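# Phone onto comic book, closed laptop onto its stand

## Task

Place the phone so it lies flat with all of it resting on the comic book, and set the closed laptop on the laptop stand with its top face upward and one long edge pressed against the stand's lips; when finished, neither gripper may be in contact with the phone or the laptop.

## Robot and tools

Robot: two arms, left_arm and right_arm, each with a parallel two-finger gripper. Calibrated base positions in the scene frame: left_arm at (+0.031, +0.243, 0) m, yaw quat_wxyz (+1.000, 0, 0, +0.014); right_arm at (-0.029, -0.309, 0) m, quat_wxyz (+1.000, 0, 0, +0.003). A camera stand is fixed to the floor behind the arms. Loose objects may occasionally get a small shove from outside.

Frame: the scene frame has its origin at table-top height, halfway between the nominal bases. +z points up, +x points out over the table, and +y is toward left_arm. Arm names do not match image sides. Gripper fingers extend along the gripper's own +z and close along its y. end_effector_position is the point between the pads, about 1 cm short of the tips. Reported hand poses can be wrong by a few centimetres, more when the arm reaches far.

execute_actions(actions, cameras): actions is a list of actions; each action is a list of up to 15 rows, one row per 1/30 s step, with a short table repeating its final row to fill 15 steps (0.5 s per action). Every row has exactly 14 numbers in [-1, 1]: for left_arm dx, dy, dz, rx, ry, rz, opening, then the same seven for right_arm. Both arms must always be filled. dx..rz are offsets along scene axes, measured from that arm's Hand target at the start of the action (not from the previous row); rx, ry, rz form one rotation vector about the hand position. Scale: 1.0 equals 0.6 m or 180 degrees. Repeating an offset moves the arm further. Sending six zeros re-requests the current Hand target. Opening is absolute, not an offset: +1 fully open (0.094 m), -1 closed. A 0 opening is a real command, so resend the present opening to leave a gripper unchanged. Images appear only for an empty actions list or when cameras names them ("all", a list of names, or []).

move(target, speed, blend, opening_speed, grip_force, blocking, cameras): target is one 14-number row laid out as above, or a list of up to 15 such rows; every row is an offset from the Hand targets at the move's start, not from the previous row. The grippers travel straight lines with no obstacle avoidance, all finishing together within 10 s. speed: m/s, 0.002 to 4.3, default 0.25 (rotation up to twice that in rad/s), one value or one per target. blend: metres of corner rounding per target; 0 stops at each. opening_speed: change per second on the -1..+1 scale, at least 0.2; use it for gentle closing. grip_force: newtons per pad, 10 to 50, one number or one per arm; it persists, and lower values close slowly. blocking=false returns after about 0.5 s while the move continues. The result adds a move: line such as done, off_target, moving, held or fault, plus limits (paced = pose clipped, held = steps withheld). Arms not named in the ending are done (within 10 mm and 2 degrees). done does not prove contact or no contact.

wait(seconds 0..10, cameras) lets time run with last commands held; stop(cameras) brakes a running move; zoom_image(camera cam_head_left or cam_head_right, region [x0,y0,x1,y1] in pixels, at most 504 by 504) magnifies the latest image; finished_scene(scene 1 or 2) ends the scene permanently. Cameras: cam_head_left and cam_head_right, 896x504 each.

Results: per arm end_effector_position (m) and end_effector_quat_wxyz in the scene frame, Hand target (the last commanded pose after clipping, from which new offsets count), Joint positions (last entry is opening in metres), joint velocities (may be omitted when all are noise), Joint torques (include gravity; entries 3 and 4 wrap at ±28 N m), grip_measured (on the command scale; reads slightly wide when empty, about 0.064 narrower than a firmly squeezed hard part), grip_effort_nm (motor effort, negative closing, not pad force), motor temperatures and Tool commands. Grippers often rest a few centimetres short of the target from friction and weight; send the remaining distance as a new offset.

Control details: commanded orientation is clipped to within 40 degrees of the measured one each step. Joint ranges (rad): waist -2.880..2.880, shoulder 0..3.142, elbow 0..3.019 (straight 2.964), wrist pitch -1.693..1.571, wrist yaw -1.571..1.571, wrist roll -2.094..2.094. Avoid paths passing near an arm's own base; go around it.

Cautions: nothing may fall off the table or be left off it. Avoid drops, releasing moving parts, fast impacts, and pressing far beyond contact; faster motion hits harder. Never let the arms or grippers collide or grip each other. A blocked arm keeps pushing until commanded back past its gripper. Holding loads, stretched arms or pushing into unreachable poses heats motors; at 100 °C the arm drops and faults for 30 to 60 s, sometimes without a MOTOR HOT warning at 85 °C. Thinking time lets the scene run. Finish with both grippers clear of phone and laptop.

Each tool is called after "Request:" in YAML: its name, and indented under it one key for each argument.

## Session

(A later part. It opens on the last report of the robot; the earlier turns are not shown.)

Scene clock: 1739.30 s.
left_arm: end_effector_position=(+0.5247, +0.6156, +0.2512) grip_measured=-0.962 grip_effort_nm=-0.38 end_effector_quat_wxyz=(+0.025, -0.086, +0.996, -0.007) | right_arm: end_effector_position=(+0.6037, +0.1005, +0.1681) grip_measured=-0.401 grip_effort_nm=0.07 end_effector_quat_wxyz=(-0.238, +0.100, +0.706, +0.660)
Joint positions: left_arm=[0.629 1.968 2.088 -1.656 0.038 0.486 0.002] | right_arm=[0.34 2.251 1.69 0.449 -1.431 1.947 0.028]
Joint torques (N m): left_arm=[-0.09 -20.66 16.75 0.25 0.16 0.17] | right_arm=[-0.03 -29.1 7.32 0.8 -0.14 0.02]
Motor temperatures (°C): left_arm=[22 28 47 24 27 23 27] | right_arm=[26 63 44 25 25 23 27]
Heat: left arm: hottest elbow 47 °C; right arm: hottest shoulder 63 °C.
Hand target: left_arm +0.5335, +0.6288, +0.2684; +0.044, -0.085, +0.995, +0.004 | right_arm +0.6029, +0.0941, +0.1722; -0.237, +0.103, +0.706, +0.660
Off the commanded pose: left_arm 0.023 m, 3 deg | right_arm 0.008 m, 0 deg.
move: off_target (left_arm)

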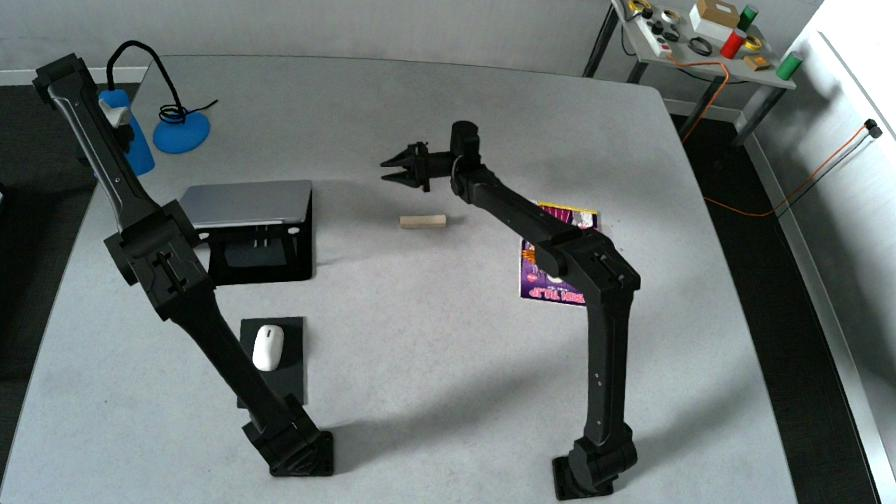

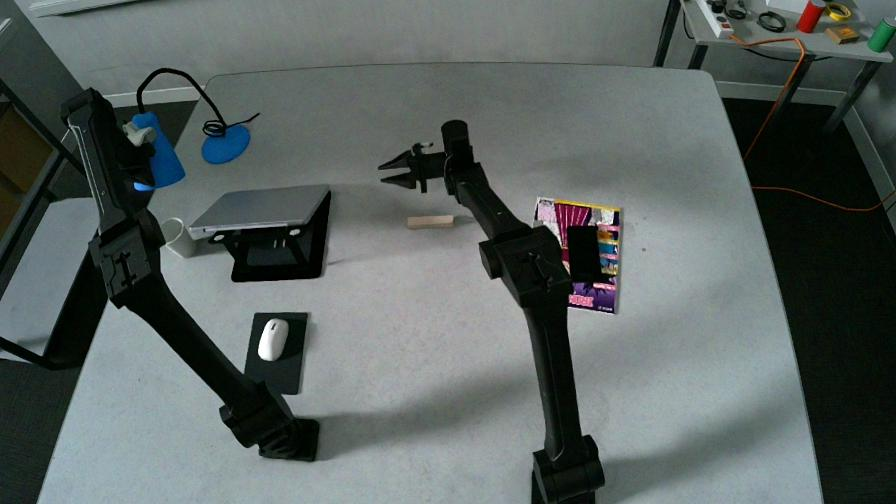

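Request:
move:
  target:
    - [0.035, -0.01, -0.1, 0, 0, 0, -0.97, 0, 0, 0, 0, 0, 0, -0.4]
    - [0.035, -0.01, -0.275, 0, 0, 0, -0.97, 0, 0, 0, 0, 0, 0, -0.4]
  speed: 0.08
  blend: [0.01, 0]
  cameras: ["all"]

Request:
zoom_image:
  camera: "cam_head_left"
  region: [100, 120, 320, 280]

Request:
zoom_image:
  camera: "cam_head_right"
  region: [130, 130, 350, 290]

Scene clock: 1751.93 s.
left_arm: end_effector_position=(+0.5271, +0.6171, +0.2220) grip_measured=-0.962 grip_effort_nm=-0.38 end_effector_quat_wxyz=(+0.100, -0.088, +0.990, +0.040) | right_arm: end_effector_position=(+0.6037, +0.1005, +0.1681) grip_measured=-0.401 grip_effort_nm=0.07 end_effector_quat_wxyz=(-0.238, +0.100, +0.706, +0.660)
Joint positions: left_arm=[0.629 1.839 1.805 -1.324 0.04 0.477 0.002] | right_arm=[0.34 2.251 1.69 0.449 -1.431 1.947 0.028]
Joint torques (N m): left_arm=[-2.67 -7.71 5.42 3.44 -0.07 -0.08] | right_arm=[-0.03 -29.16 7.32 0.8 -0.14 0.02]
Motor temperatures (°C): left_arm=[22 28 49 24 27 23 27] | right_arm=[26 63 44 25 25 23 27]
Heat: left arm: hottest elbow 49 °C; right arm: hottest shoulder 63 °C.
Hand target: left_arm +0.5544, +0.6228, +0.1034; +0.044, -0.085, +0.995, +0.004 | right_arm +0.6029, +0.0941, +0.1722; -0.237, +0.103, +0.706, +0.660
Off the commanded pose: left_arm 0.122 m, 8 deg | right_arm 0.008 m, 0 deg.
move: off_target (left_arm)

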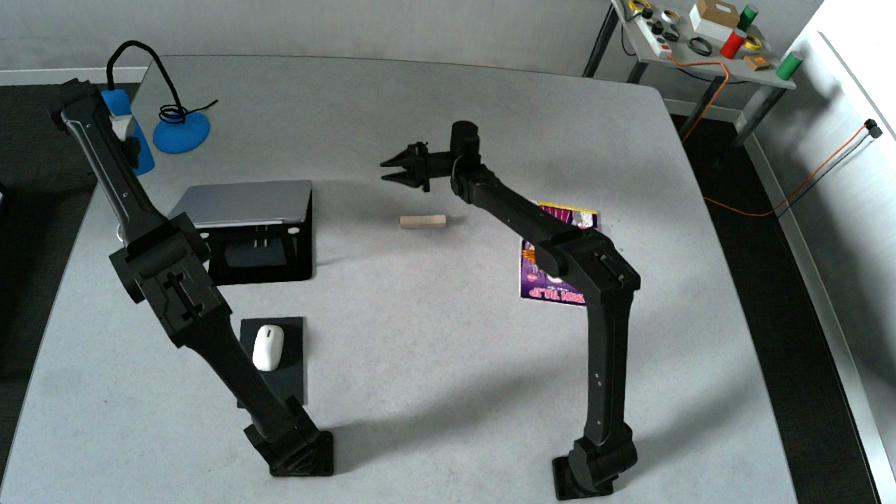

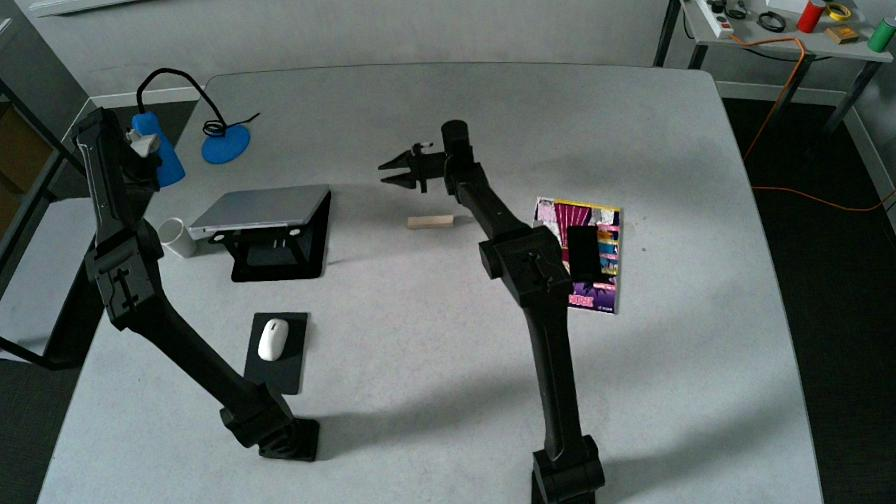

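Scaled by 2.291.

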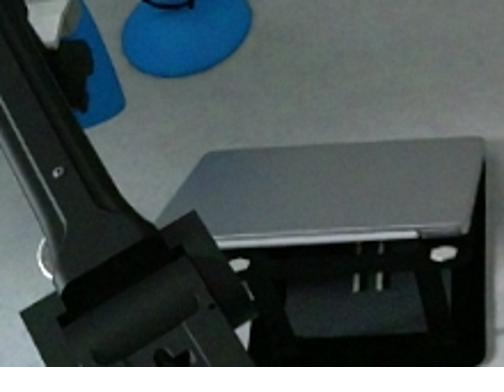

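Scaled by 2.291.

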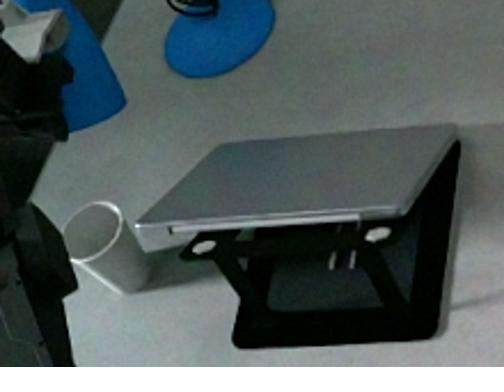

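Request:
move:
  target: [-0.045, -0.01, 0.21, 0, 0, 0, -0.97, 0, 0, 0, 0, 0, 0, -0.4]
  speed: 0.15
  cameras: ["all"]

Request:
zoom_image:
  camera: "cam_head_left"
  region: [20, 20, 240, 240]

Request:
zoom_image:
  camera: "cam_head_right"
  region: [60, 50, 280, 270]

Scene clock: 1757.50 s.
left_arm: end_effector_position=(+0.5170, +0.6089, +0.2337) grip_measured=-0.962 grip_effort_nm=-0.38 end_effector_quat_wxyz=(+0.046, -0.088, +0.995, +0.005) | right_arm: end_effector_position=(+0.6037, +0.1005, +0.1681) grip_measured=-0.401 grip_effort_nm=0.07 end_effector_quat_wxyz=(-0.238, +0.100, +0.706, +0.660)
Joint positions: left_arm=[0.629 1.893 1.926 -1.52 0.042 0.48 0.002] | right_arm=[0.34 2.251 1.69 0.449 -1.431 1.947 0.028]
Joint torques (N m): left_arm=[-1.73 -17.08 14.87 0.14 -0.02 0.09] | right_arm=[-0.03 -29.22 7.34 0.8 -0.14 0.03]
Motor temperatures (°C): left_arm=[22 28 48 24 27 23 27] | right_arm=[26 63 44 25 25 23 27]
Heat: left arm: hottest elbow 48 °C; right arm: hottest shoulder 63 °C.
Hand target: left_arm +0.5274, +0.6168, +0.2294; +0.044, -0.085, +0.995, +0.004 | right_arm +0.6029, +0.0941, +0.1722; -0.237, +0.103, +0.706, +0.660
Off the commanded pose: left_arm 0.014 m, 0 deg | right_arm 0.008 m, 0 deg.
move: off_target (left_arm)

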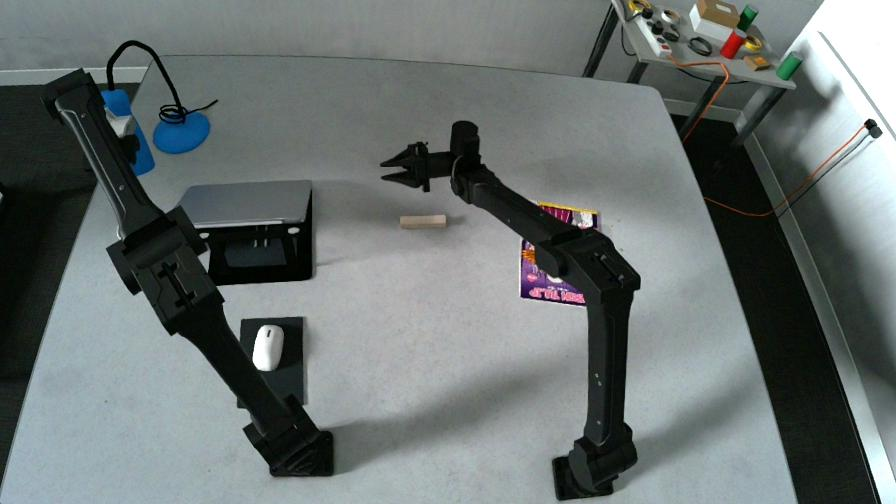

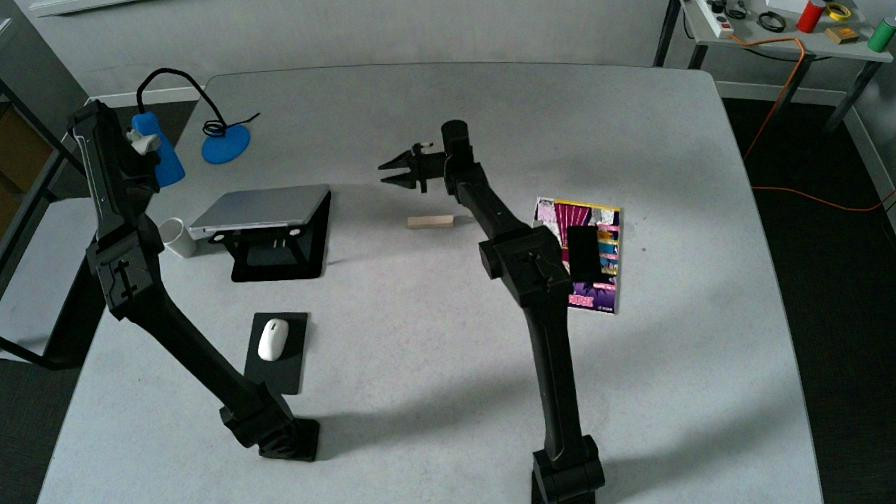

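Scaled by 2.291.

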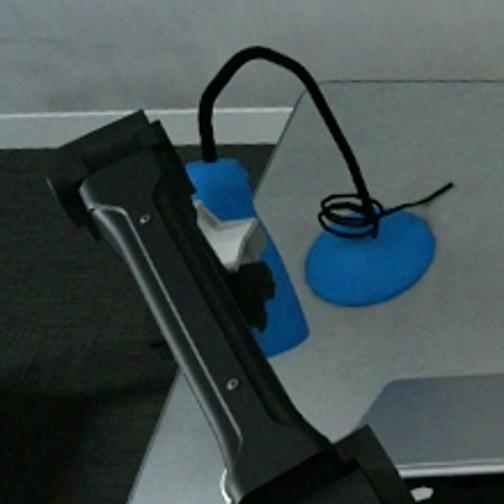

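Scaled by 2.291.

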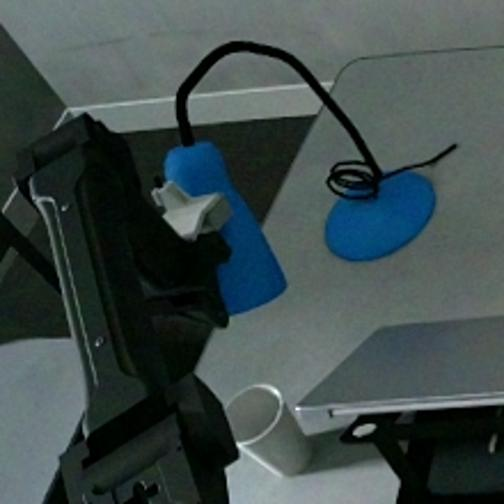

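Request:
move:
  target:
    - [-0.2, -0.08, 0.05, 0, 0, 0, -0.97, 0, 0, 0, 0, 0, 0, -0.4]
    - [-0.29, -0.161, 0.05, 0.276, -0.155, -0.456, -0.97, 0, 0, 0, 0, 0, 0, -0.4]
  speed: 0.2
  blend: [0.03, 0]
  cameras: ["all"]

Request:
zoom_image:
  camera: "cam_head_left"
  region: [60, 60, 340, 300]

Scene clock: 1810.47 s.
left_arm: end_effector_position=(+0.3584, +0.5165, +0.2542) grip_measured=-0.962 grip_effort_nm=-0.38 end_effector_quat_wxyz=(+0.280, +0.574, +0.698, +0.325) | right_arm: end_effector_position=(+0.6037, +0.1005, +0.1681) grip_measured=-0.401 grip_effort_nm=0.07 end_effector_quat_wxyz=(-0.238, +0.100, +0.706, +0.660)
Joint positions: left_arm=[0.883 1.052 0.857 -0.64 0.55 2.071 0.002] | right_arm=[0.34 2.251 1.69 0.449 -1.431 1.947 0.028]
Joint torques (N m): left_arm=[-0.73 -9.11 10.04 2.03 0.34 -0.02] | right_arm=[0.09 -29.22 7.34 0.8 -0.14 0.02]
Motor temperatures (°C): left_arm=[22 29 48 24 27 23 27] | right_arm=[26 64 44 25 25 23 26]
Heat: left arm: hottest elbow 48 °C; right arm: hottest shoulder 64 °C.
Hand target: left_arm +0.3534, +0.5201, +0.2593; +0.276, +0.587, +0.683, +0.336 | right_arm +0.6029, +0.0941, +0.1722; -0.237, +0.103, +0.706, +0.660
Off the commanded pose: left_arm 0.008 m, 3 deg | right_arm 0.008 m, 0 deg.
joint sent to its limit (left arm) — joint 6 (wrist roll), upper limit. The joint targets still meet the commanded pose.
move: off_target (left_arm)

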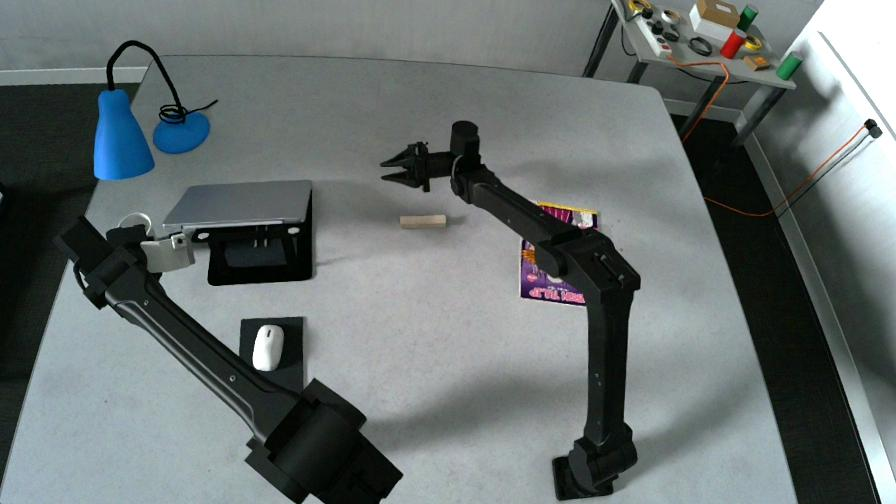

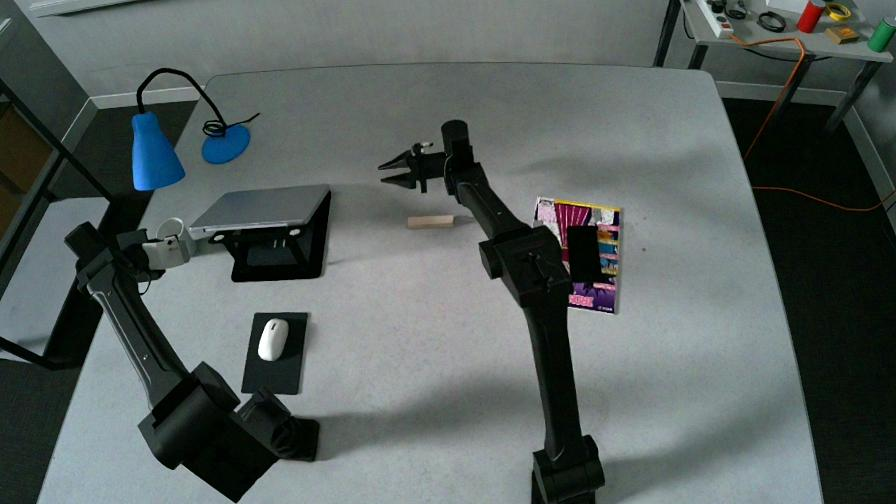

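Scaled by 1.800.

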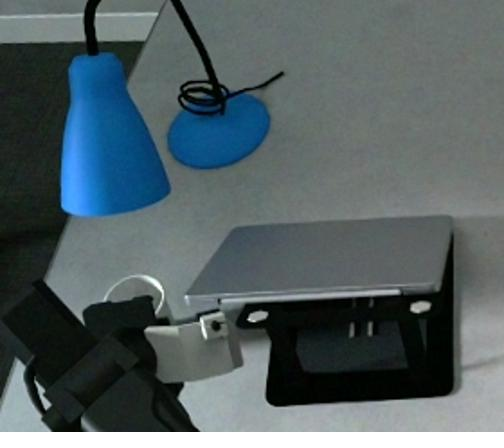

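Request:
move:
  target: [0.095, 0.025, -0.083, 0, 0, 0, -0.25, 0, 0, 0, 0, 0, 0, -0.4]
  speed: 0.1
  cameras: ["all"]

Request:
zoom_image:
  camera: "cam_head_left"
  region: [110, 180, 250, 290]

Request:
zoom_image:
  camera: "cam_head_right"
  region: [120, 180, 260, 290]

Scene clock: 1820.43 s.
left_arm: end_effector_position=(+0.4039, +0.5368, +0.2093) grip_measured=-0.252 grip_effort_nm=0.13 end_effector_quat_wxyz=(+0.273, +0.587, +0.686, +0.333) | right_arm: end_effector_position=(+0.6037, +0.1005, +0.1681) grip_measured=-0.401 grip_effort_nm=0.07 end_effector_quat_wxyz=(-0.238, +0.100, +0.706, +0.660)
Joint positions: left_arm=[0.817 1.215 0.848 -0.435 0.504 2.054 0.035] | right_arm=[0.34 2.251 1.69 0.449 -1.431 1.947 0.028]
Joint torques (N m): left_arm=[-2.96 -9.58 10.78 2.18 0.16 -0.18] | right_arm=[0.03 -29.27 7.35 0.8 -0.14 0.02]
Motor temperatures (°C): left_arm=[22 29 47 24 27 23 27] | right_arm=[26 64 44 25 24 23 26]
Heat: left arm: hottest elbow 47 °C; right arm: hottest shoulder 64 °C.
Hand target: left_arm +0.4104, +0.5352, +0.2098; +0.276, +0.587, +0.683, +0.336 | right_arm +0.6029, +0.0941, +0.1722; -0.237, +0.103, +0.706, +0.660
Off the commanded pose: left_arm 0.007 m, 1 deg | right_arm 0.008 m, 0 deg.
move: done

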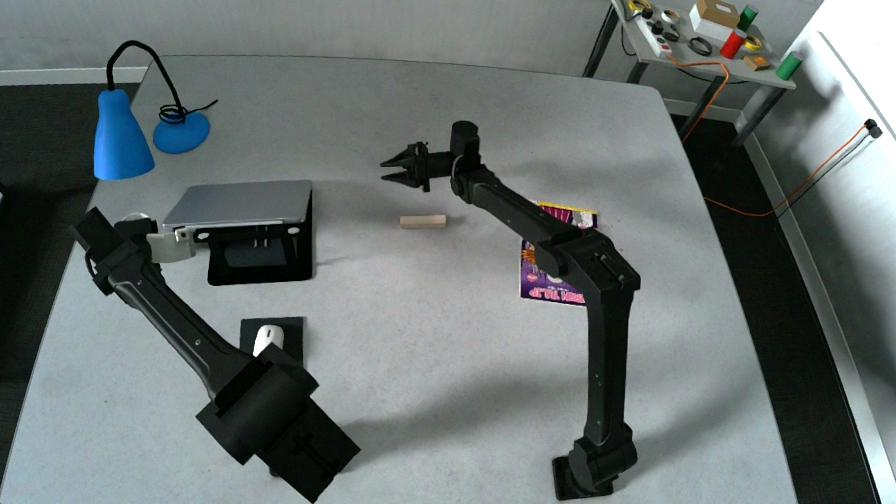

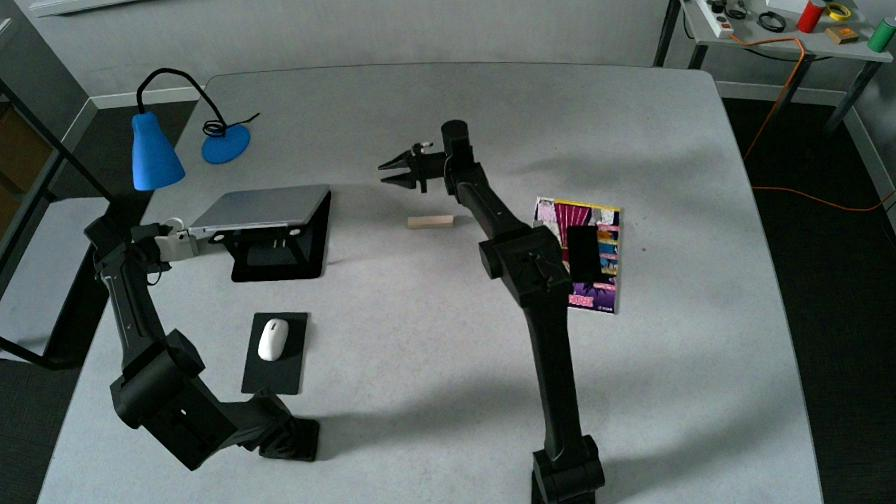

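Scaled by 3.600.

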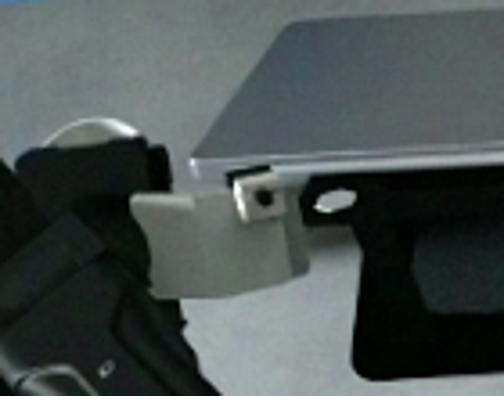

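Scaled by 3.600.

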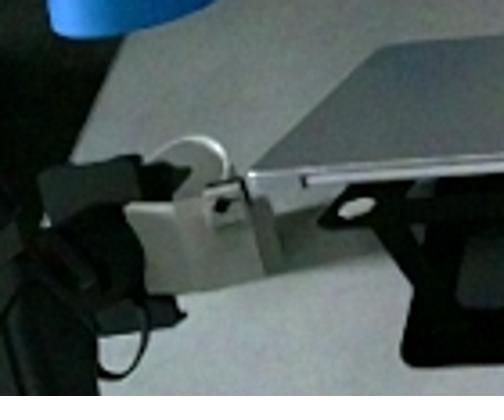

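Request:
move:
  target: [0.044, 0.0, -0.075, 0, 0, 0, -0.25, 0, 0, 0, 0, 0, 0, -0.4]
  speed: 0.06
  cameras: ["all"]

Request:
zoom_image:
  camera: "cam_head_left"
  region: [110, 180, 250, 290]

Request:
zoom_image:
  camera: "cam_head_right"
  region: [120, 180, 260, 290]

Scene clock: 1828.80 s.
left_arm: end_effector_position=(+0.4323, +0.5398, +0.1695) grip_measured=-0.252 grip_effort_nm=0.13 end_effector_quat_wxyz=(+0.273, +0.587, +0.684, +0.337) | right_arm: end_effector_position=(+0.6037, +0.1005, +0.1681) grip_measured=-0.401 grip_effort_nm=0.07 end_effector_quat_wxyz=(-0.238, +0.100, +0.706, +0.660)
Joint positions: left_arm=[0.767 1.322 0.818 -0.268 0.467 2.013 0.035] | right_arm=[0.34 2.251 1.69 0.449 -1.431 1.947 0.028]
Joint torques (N m): left_arm=[-2.43 -10.52 9.22 1.99 0.09 -0.13] | right_arm=[-0.09 -29.27 7.36 0.83 -0.15 0.02]
Motor temperatures (°C): left_arm=[22 28 47 24 27 23 27] | right_arm=[26 64 44 25 24 23 26]
Heat: left arm: hottest elbow 47 °C; right arm: hottest shoulder 64 °C.
Hand target: left_arm +0.4369, +0.5352, +0.1647; +0.276, +0.587, +0.683, +0.336 | right_arm +0.6029, +0.0941, +0.1722; -0.237, +0.103, +0.706, +0.660
Off the commanded pose: left_arm 0.008 m, 0 deg | right_arm 0.008 m, 0 deg.
move: done

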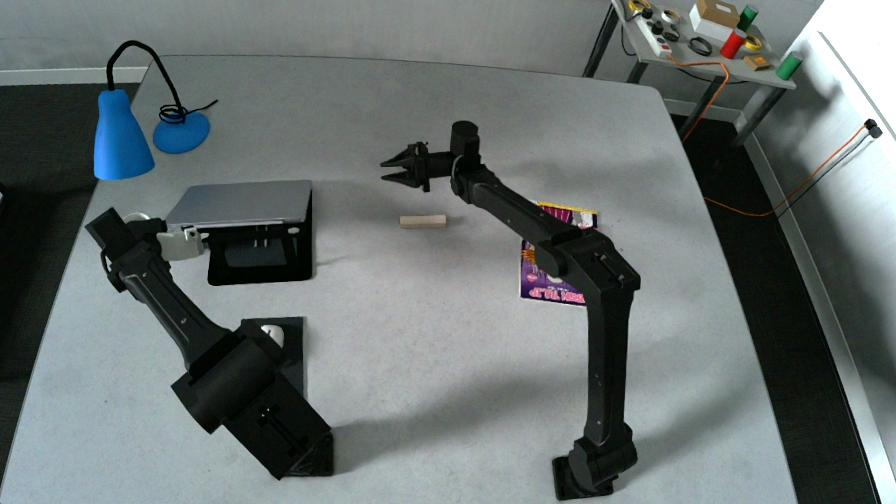

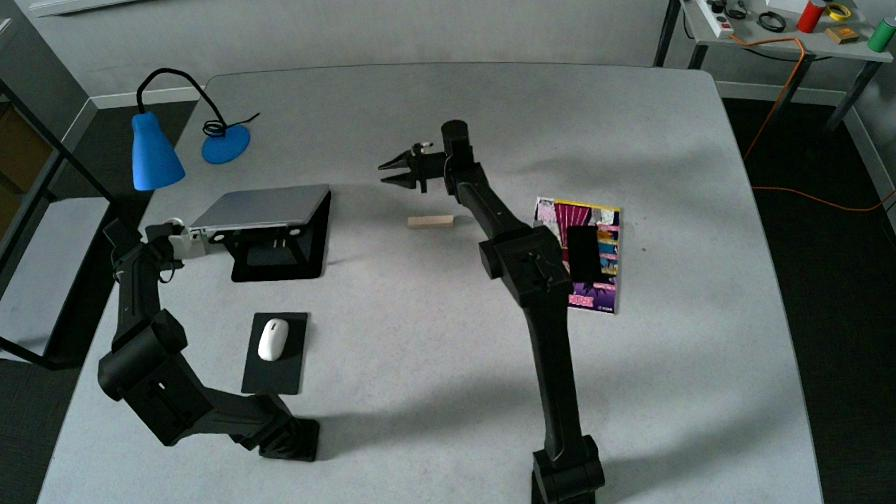

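Scaled by 3.600.

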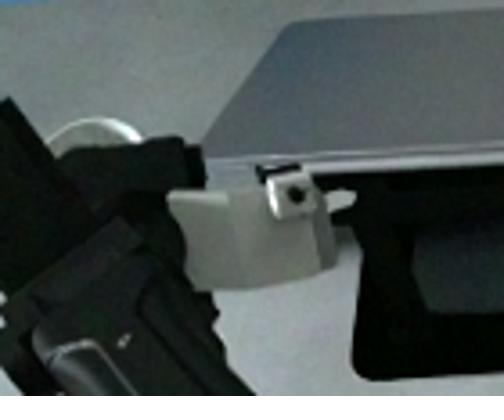

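Scaled by 3.600.

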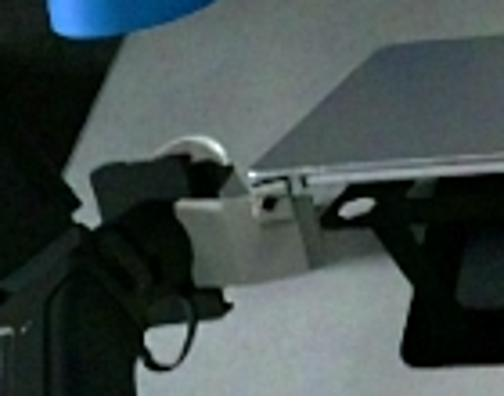

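Request:
move:
  target:
    - [-0.01, -0.03, -0.018, 0, 0, 0, -0.25, 0, 0, 0, 0, 0, 0, -0.4]
    - [0.029, -0.025, -0.05, 0, 0, 0, -0.25, 0, 0, 0, 0, 0, 0, -0.4]
  speed: 0.05
  cameras: ["all"]

Request:
zoom_image:
  camera: "cam_head_left"
  region: [110, 180, 250, 290]

Request:
zoom_image:
  camera: "cam_head_right"
  region: [120, 180, 260, 290]

Scene clock: 1840.50 s.
left_arm: end_effector_position=(+0.4453, +0.5210, +0.1306) grip_measured=-0.252 grip_effort_nm=0.13 end_effector_quat_wxyz=(+0.272, +0.587, +0.688, +0.329) | right_arm: end_effector_position=(+0.6037, +0.1005, +0.1681) grip_measured=-0.401 grip_effort_nm=0.07 end_effector_quat_wxyz=(-0.238, +0.100, +0.706, +0.660)
Joint positions: left_arm=[0.707 1.38 0.759 -0.15 0.424 1.968 0.035] | right_arm=[0.34 2.251 1.69 0.449 -1.431 1.947 0.028]
Joint torques (N m): left_arm=[-2.84 -10.7 10.19 2.13 0.08 -0.14] | right_arm=[-0.03 -29.16 7.32 0.81 -0.15 0.02]
Motor temperatures (°C): left_arm=[22 28 46 24 27 23 27] | right_arm=[26 64 44 25 24 23 26]
Heat: left arm: hottest elbow 46 °C; right arm: hottest shoulder 64 °C.
Hand target: left_arm +0.4542, +0.5203, +0.1347; +0.276, +0.587, +0.683, +0.336 | right_arm +0.6029, +0.0941, +0.1722; -0.237, +0.103, +0.706, +0.660
Off the commanded pose: left_arm 0.010 m, 1 deg | right_arm 0.008 m, 0 deg.
move: done

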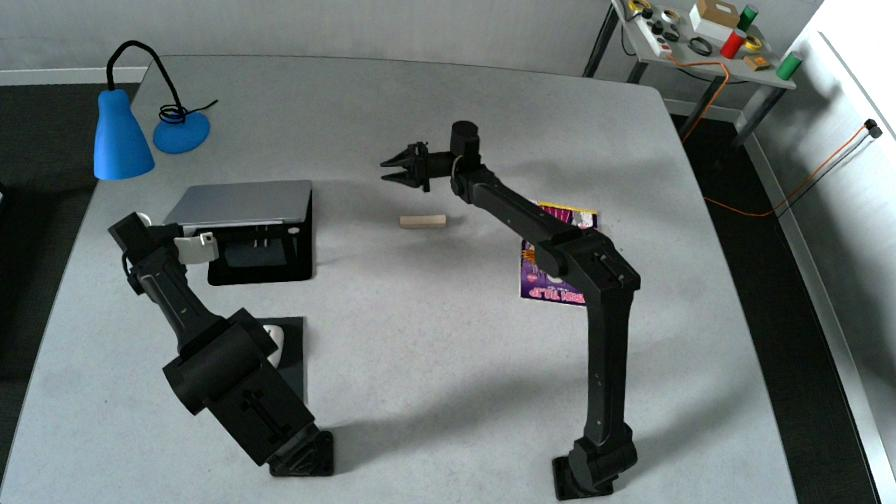

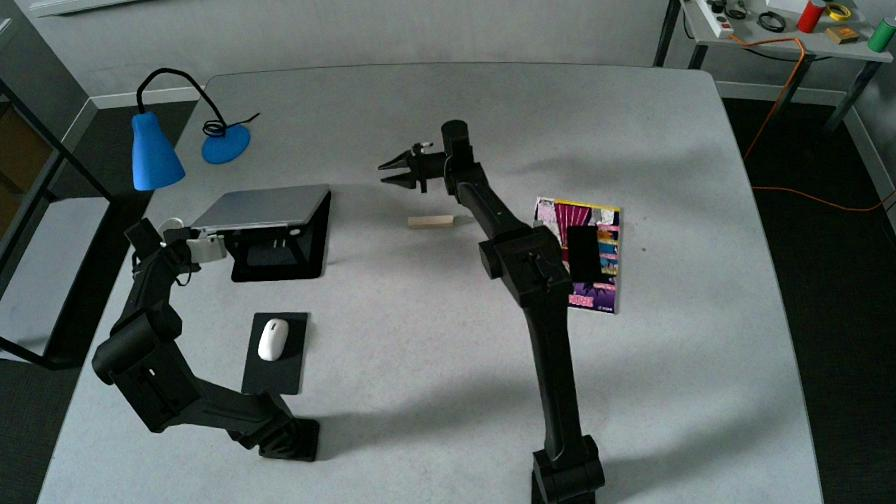

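Scaled by 3.600.

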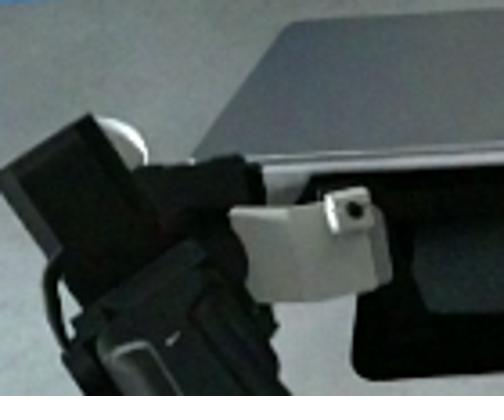

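Scaled by 3.600.

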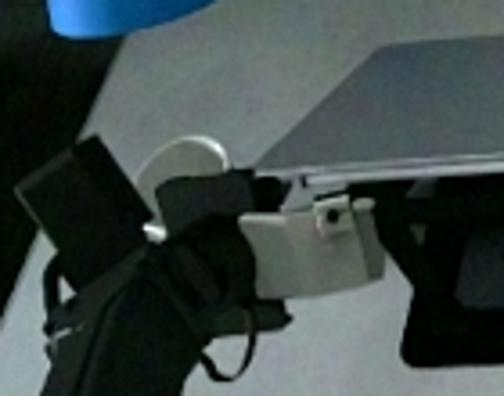

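Request:
move:
  target: [0.0, 0.0, 0.033, 0, 0, 0, -0.25, 0, 0, 0, 0, 0, 0, -0.4]
  speed: 0.05
  cameras: ["all"]

Request:
zoom_image:
  camera: "cam_head_left"
  region: [130, 190, 230, 270]

Request:
zoom_image:
  camera: "cam_head_right"
  region: [150, 190, 250, 270]

Scene clock: 1849.33 s.
left_arm: end_effector_position=(+0.4410, +0.5171, +0.1285) grip_measured=-0.252 grip_effort_nm=0.13 end_effector_quat_wxyz=(+0.270, +0.588, +0.694, +0.317) | right_arm: end_effector_position=(+0.6037, +0.1005, +0.1681) grip_measured=-0.401 grip_effort_nm=0.07 end_effector_quat_wxyz=(-0.238, +0.100, +0.706, +0.660)
Joint positions: left_arm=[0.707 1.372 0.759 -0.185 0.424 1.967 0.035] | right_arm=[0.34 2.251 1.69 0.449 -1.431 1.947 0.028]
Joint torques (N m): left_arm=[-2.37 -12.86 12.6 1.21 0.13 -0.11] | right_arm=[-0.03 -29.16 7.34 0.81 -0.14 0.02]
Motor temperatures (°C): left_arm=[22 28 46 24 26 23 27] | right_arm=[26 64 44 25 24 23 26]
Heat: left arm: hottest elbow 46 °C; right arm: hottest shoulder 64 °C.
Hand target: left_arm +0.4542, +0.5203, +0.1545; +0.276, +0.587, +0.683, +0.336 | right_arm +0.6029, +0.0941, +0.1722; -0.237, +0.103, +0.706, +0.660
Off the commanded pose: left_arm 0.029 m, 3 deg | right_arm 0.008 m, 0 deg.
move: off_target (left_arm)

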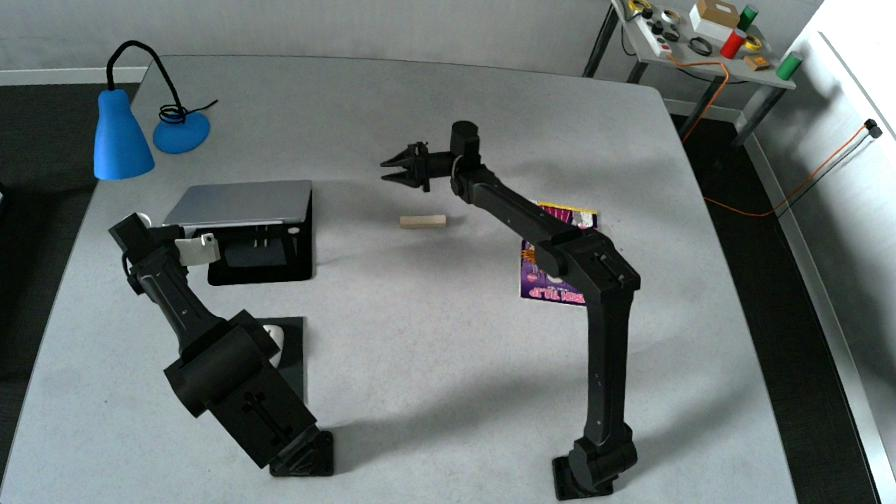

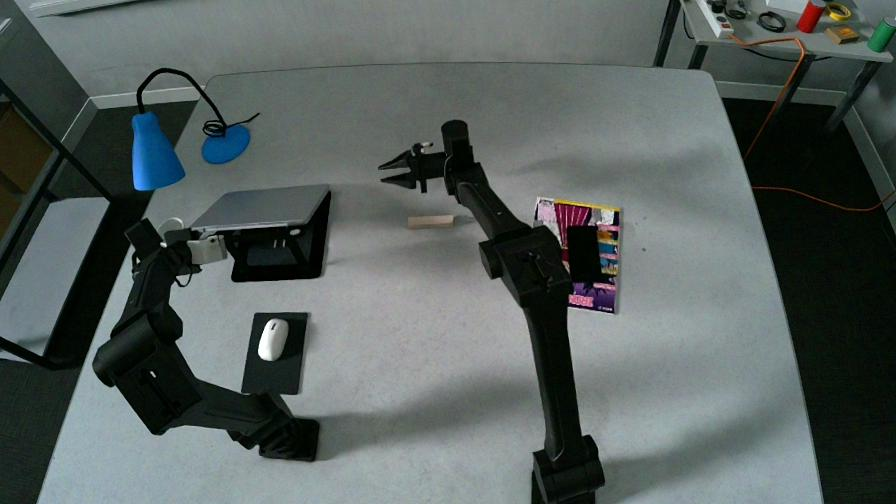

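Scaled by 5.040.

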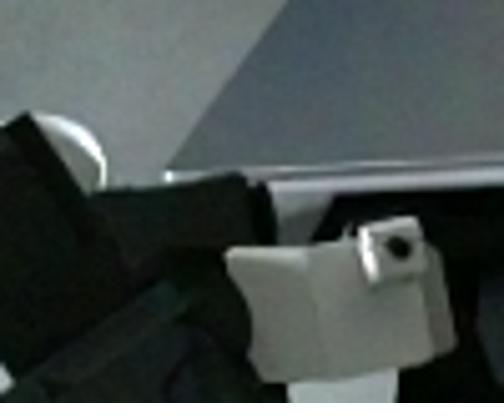

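Scaled by 5.040.

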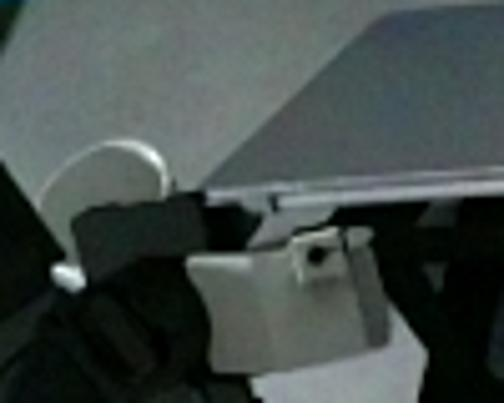

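Request:
move:
  target: [0.0, 0.0, 0.03, 0, 0, 0, -0.25, 0, 0, 0, 0, 0, 0, -0.4]
  speed: 0.05

Scene clock: 1852.97 s.
left_arm: end_effector_position=(+0.4338, +0.5106, +0.1345) grip_measured=-0.252 grip_effort_nm=0.13 end_effector_quat_wxyz=(+0.269, +0.588, +0.699, +0.306) | right_arm: end_effector_position=(+0.6037, +0.1005, +0.1681) grip_measured=-0.401 grip_effort_nm=0.07 end_effector_quat_wxyz=(-0.238, +0.100, +0.706, +0.660)
Joint positions: left_arm=[0.707 1.339 0.759 -0.243 0.424 1.967 0.035] | right_arm=[0.34 2.251 1.69 0.449 -1.431 1.947 0.028]
Joint torques (N m): left_arm=[-2.43 -12.04 15.23 1.2 0.12 -0.15] | right_arm=[-0.03 -29.1 7.34 0.81 -0.14 0.02]
Motor temperatures (°C): left_arm=[22 28 46 24 26 23 27] | right_arm=[26 64 44 25 24 23 26]
Heat: left arm: hottest elbow 46 °C; right arm: hottest shoulder 64 °C.
Hand target: left_arm +0.4542, +0.5203, +0.1725; +0.276, +0.587, +0.683, +0.336 | right_arm +0.6029, +0.0941, +0.1722; -0.237, +0.103, +0.706, +0.660
Off the commanded pose: left_arm 0.044 m, 4 deg | right_arm 0.008 m, 0 deg.
move: off_target (left_arm)

Request:
move:
  target: [0.01, 0.01, 0.02, 0, 0, 0, -0.25, 0, 0, 0, 0, 0, 0, -0.4]
  speed: 0.05
  cameras: ["cam_head_right"]

Request:
zoom_image:
  camera: "cam_head_right"
  region: [150, 190, 250, 270]

Scene clock: 1856.87 s.
left_arm: end_effector_position=(+0.4389, +0.5152, +0.1473) grip_measured=-0.252 grip_effort_nm=0.13 end_effector_quat_wxyz=(+0.269, +0.588, +0.698, +0.307) | right_arm: end_effector_position=(+0.6037, +0.1005, +0.1681) grip_measured=-0.401 grip_effort_nm=0.07 end_effector_quat_wxyz=(-0.238, +0.100, +0.706, +0.660)
Joint positions: left_arm=[0.707 1.335 0.793 -0.278 0.424 1.967 0.035] | right_arm=[0.34 2.251 1.69 0.449 -1.431 1.947 0.028]
Joint torques (N m): left_arm=[-2.37 -12.57 16.16 1.11 0.15 -0.1] | right_arm=[0.03 -29.1 7.35 0.79 -0.14 0.02]
Motor temperatures (°C): left_arm=[22 28 47 24 26 23 27] | right_arm=[26 64 44 25 24 23 26]
Heat: left arm: hottest elbow 47 °C; right arm: hottest shoulder 64 °C.
Hand target: left_arm +0.4602, +0.5263, +0.1847; +0.276, +0.587, +0.683, +0.336 | right_arm +0.6029, +0.0941, +0.1722; -0.237, +0.103, +0.706, +0.660
Off the commanded pose: left_arm 0.044 m, 4 deg | right_arm 0.008 m, 0 deg.
move: off_target (left_arm)
Images, in order (width x height): cam_head_right 896x504.

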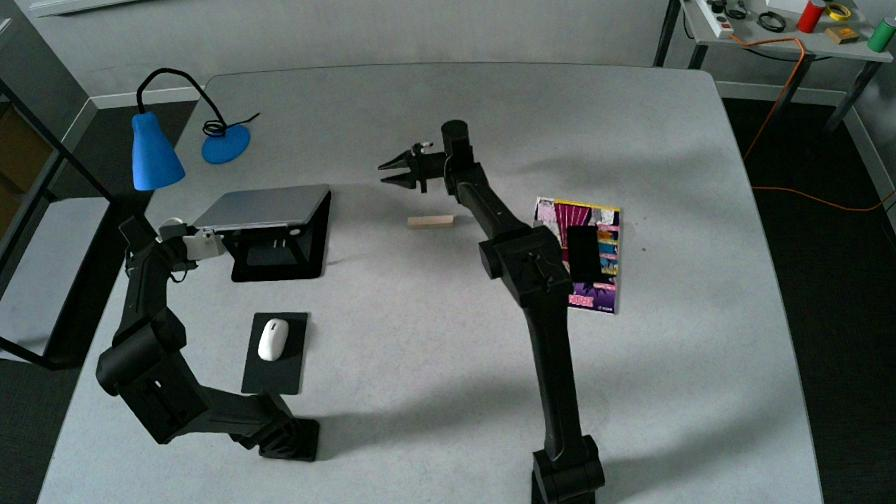

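Scaled by 5.040.

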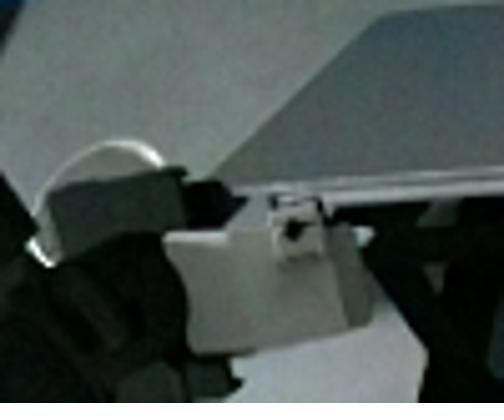

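Request:
move:
  target: [0.042, 0.008, -0.02, 0, 0, 0, -0.25, 0, 0, 0, 0, 0, 0, -0.4]
  speed: 0.05
  cameras: ["cam_head_right"]

Request:
zoom_image:
  camera: "cam_head_right"
  region: [150, 190, 250, 270]

Scene clock: 1860.63 s.
left_arm: end_effector_position=(+0.4572, +0.5165, +0.1401) grip_measured=-0.252 grip_effort_nm=0.13 end_effector_quat_wxyz=(+0.268, +0.589, +0.700, +0.303) | right_arm: end_effector_position=(+0.6037, +0.1005, +0.1681) grip_measured=-0.401 grip_effort_nm=0.07 end_effector_quat_wxyz=(-0.238, +0.100, +0.706, +0.660)
Joint positions: left_arm=[0.678 1.387 0.825 -0.259 0.403 1.946 0.035] | right_arm=[0.34 2.251 1.69 0.449 -1.431 1.947 0.028]
Joint torques (N m): left_arm=[-2.32 -10.29 16.17 1.95 0.11 -0.18] | right_arm=[-0.03 -29.27 7.35 0.8 -0.15 0.03]
Motor temperatures (°C): left_arm=[22 28 47 24 26 23 27] | right_arm=[26 64 44 25 24 23 26]
Heat: left arm: hottest elbow 47 °C; right arm: hottest shoulder 64 °C.
Hand target: left_arm +0.4854, +0.5311, +0.1726; +0.276, +0.587, +0.683, +0.336 | right_arm +0.6029, +0.0941, +0.1722; -0.237, +0.103, +0.706, +0.660
Off the commanded pose: left_arm 0.045 m, 4 deg | right_arm 0.008 m, 0 deg.
move: off_target (left_arm)
Images, in order (width x height): cam_head_right 896x504.

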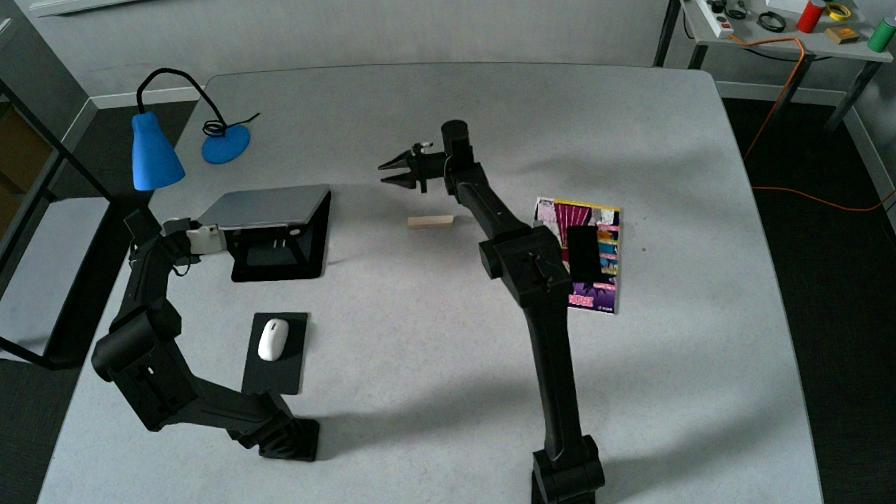

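Scaled by 5.040.

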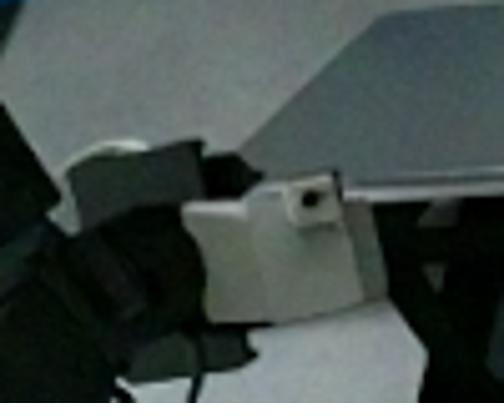

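Request:
move:
  target: [0.042, 0.006, -0.028, 0, 0, 0, -0.25, 0, 0, 0, 0, 0, 0, -0.4]
  speed: 0.05
  cameras: ["cam_head_right", "cam_head_left"]

Request:
zoom_image:
  camera: "cam_head_right"
  region: [150, 190, 250, 270]

Request:
zoom_image:
  camera: "cam_head_left"
  region: [130, 170, 330, 270]

Scene clock: 1864.80 s.
left_arm: end_effector_position=(+0.4739, +0.5194, +0.1317) grip_measured=-0.252 grip_effort_nm=0.13 end_effector_quat_wxyz=(+0.268, +0.590, +0.698, +0.305) | right_arm: end_effector_position=(+0.6037, +0.1005, +0.1681) grip_measured=-0.401 grip_effort_nm=0.07 end_effector_quat_wxyz=(-0.238, +0.100, +0.706, +0.660)
Joint positions: left_arm=[0.657 1.438 0.848 -0.221 0.389 1.932 0.035] | right_arm=[0.34 2.251 1.69 0.449 -1.431 1.947 0.028]
Joint torques (N m): left_arm=[-3.55 -9.52 16.62 2.84 -0.19 -0.27] | right_arm=[0.03 -29.16 7.32 0.8 -0.14 0.02]
Motor temperatures (°C): left_arm=[22 28 48 24 26 23 27] | right_arm=[26 64 44 25 24 23 26]
Heat: left arm: hottest elbow 48 °C; right arm: hottest shoulder 64 °C.
Hand target: left_arm +0.5107, +0.5346, +0.1557; +0.276, +0.587, +0.683, +0.336 | right_arm +0.6029, +0.0941, +0.1722; -0.237, +0.103, +0.706, +0.660
Off the commanded pose: left_arm 0.047 m, 4 deg | right_arm 0.008 m, 0 deg.
move: off_target (left_arm)

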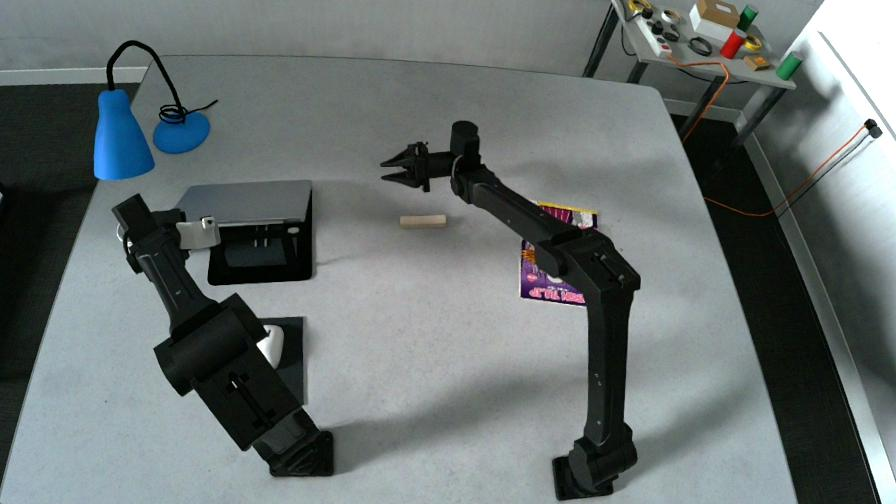

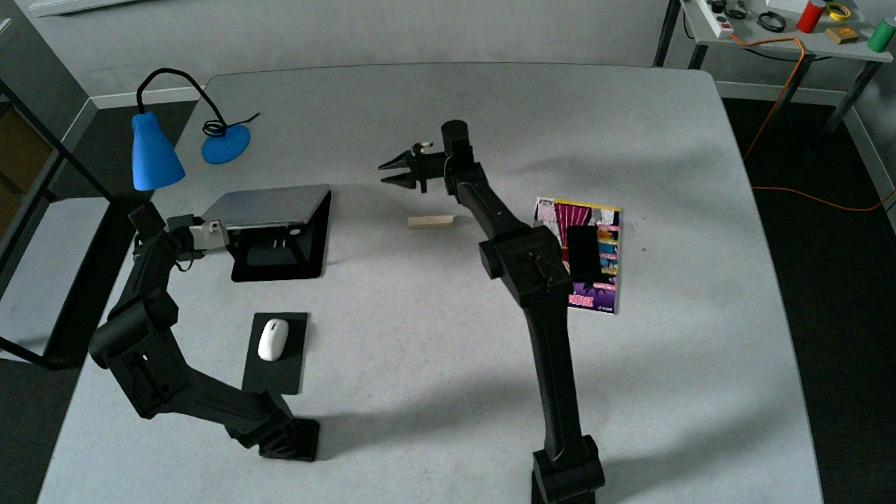

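Scaled by 5.040.

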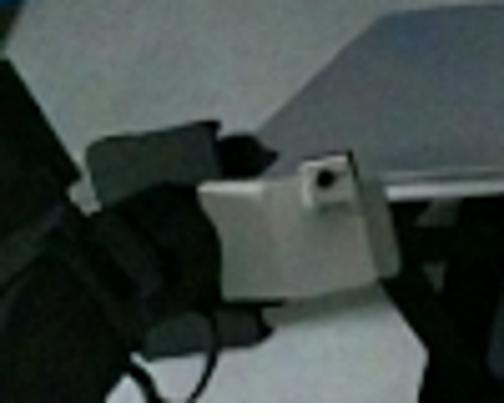

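Scaled by 2.520.

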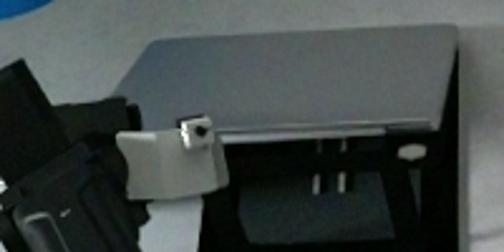

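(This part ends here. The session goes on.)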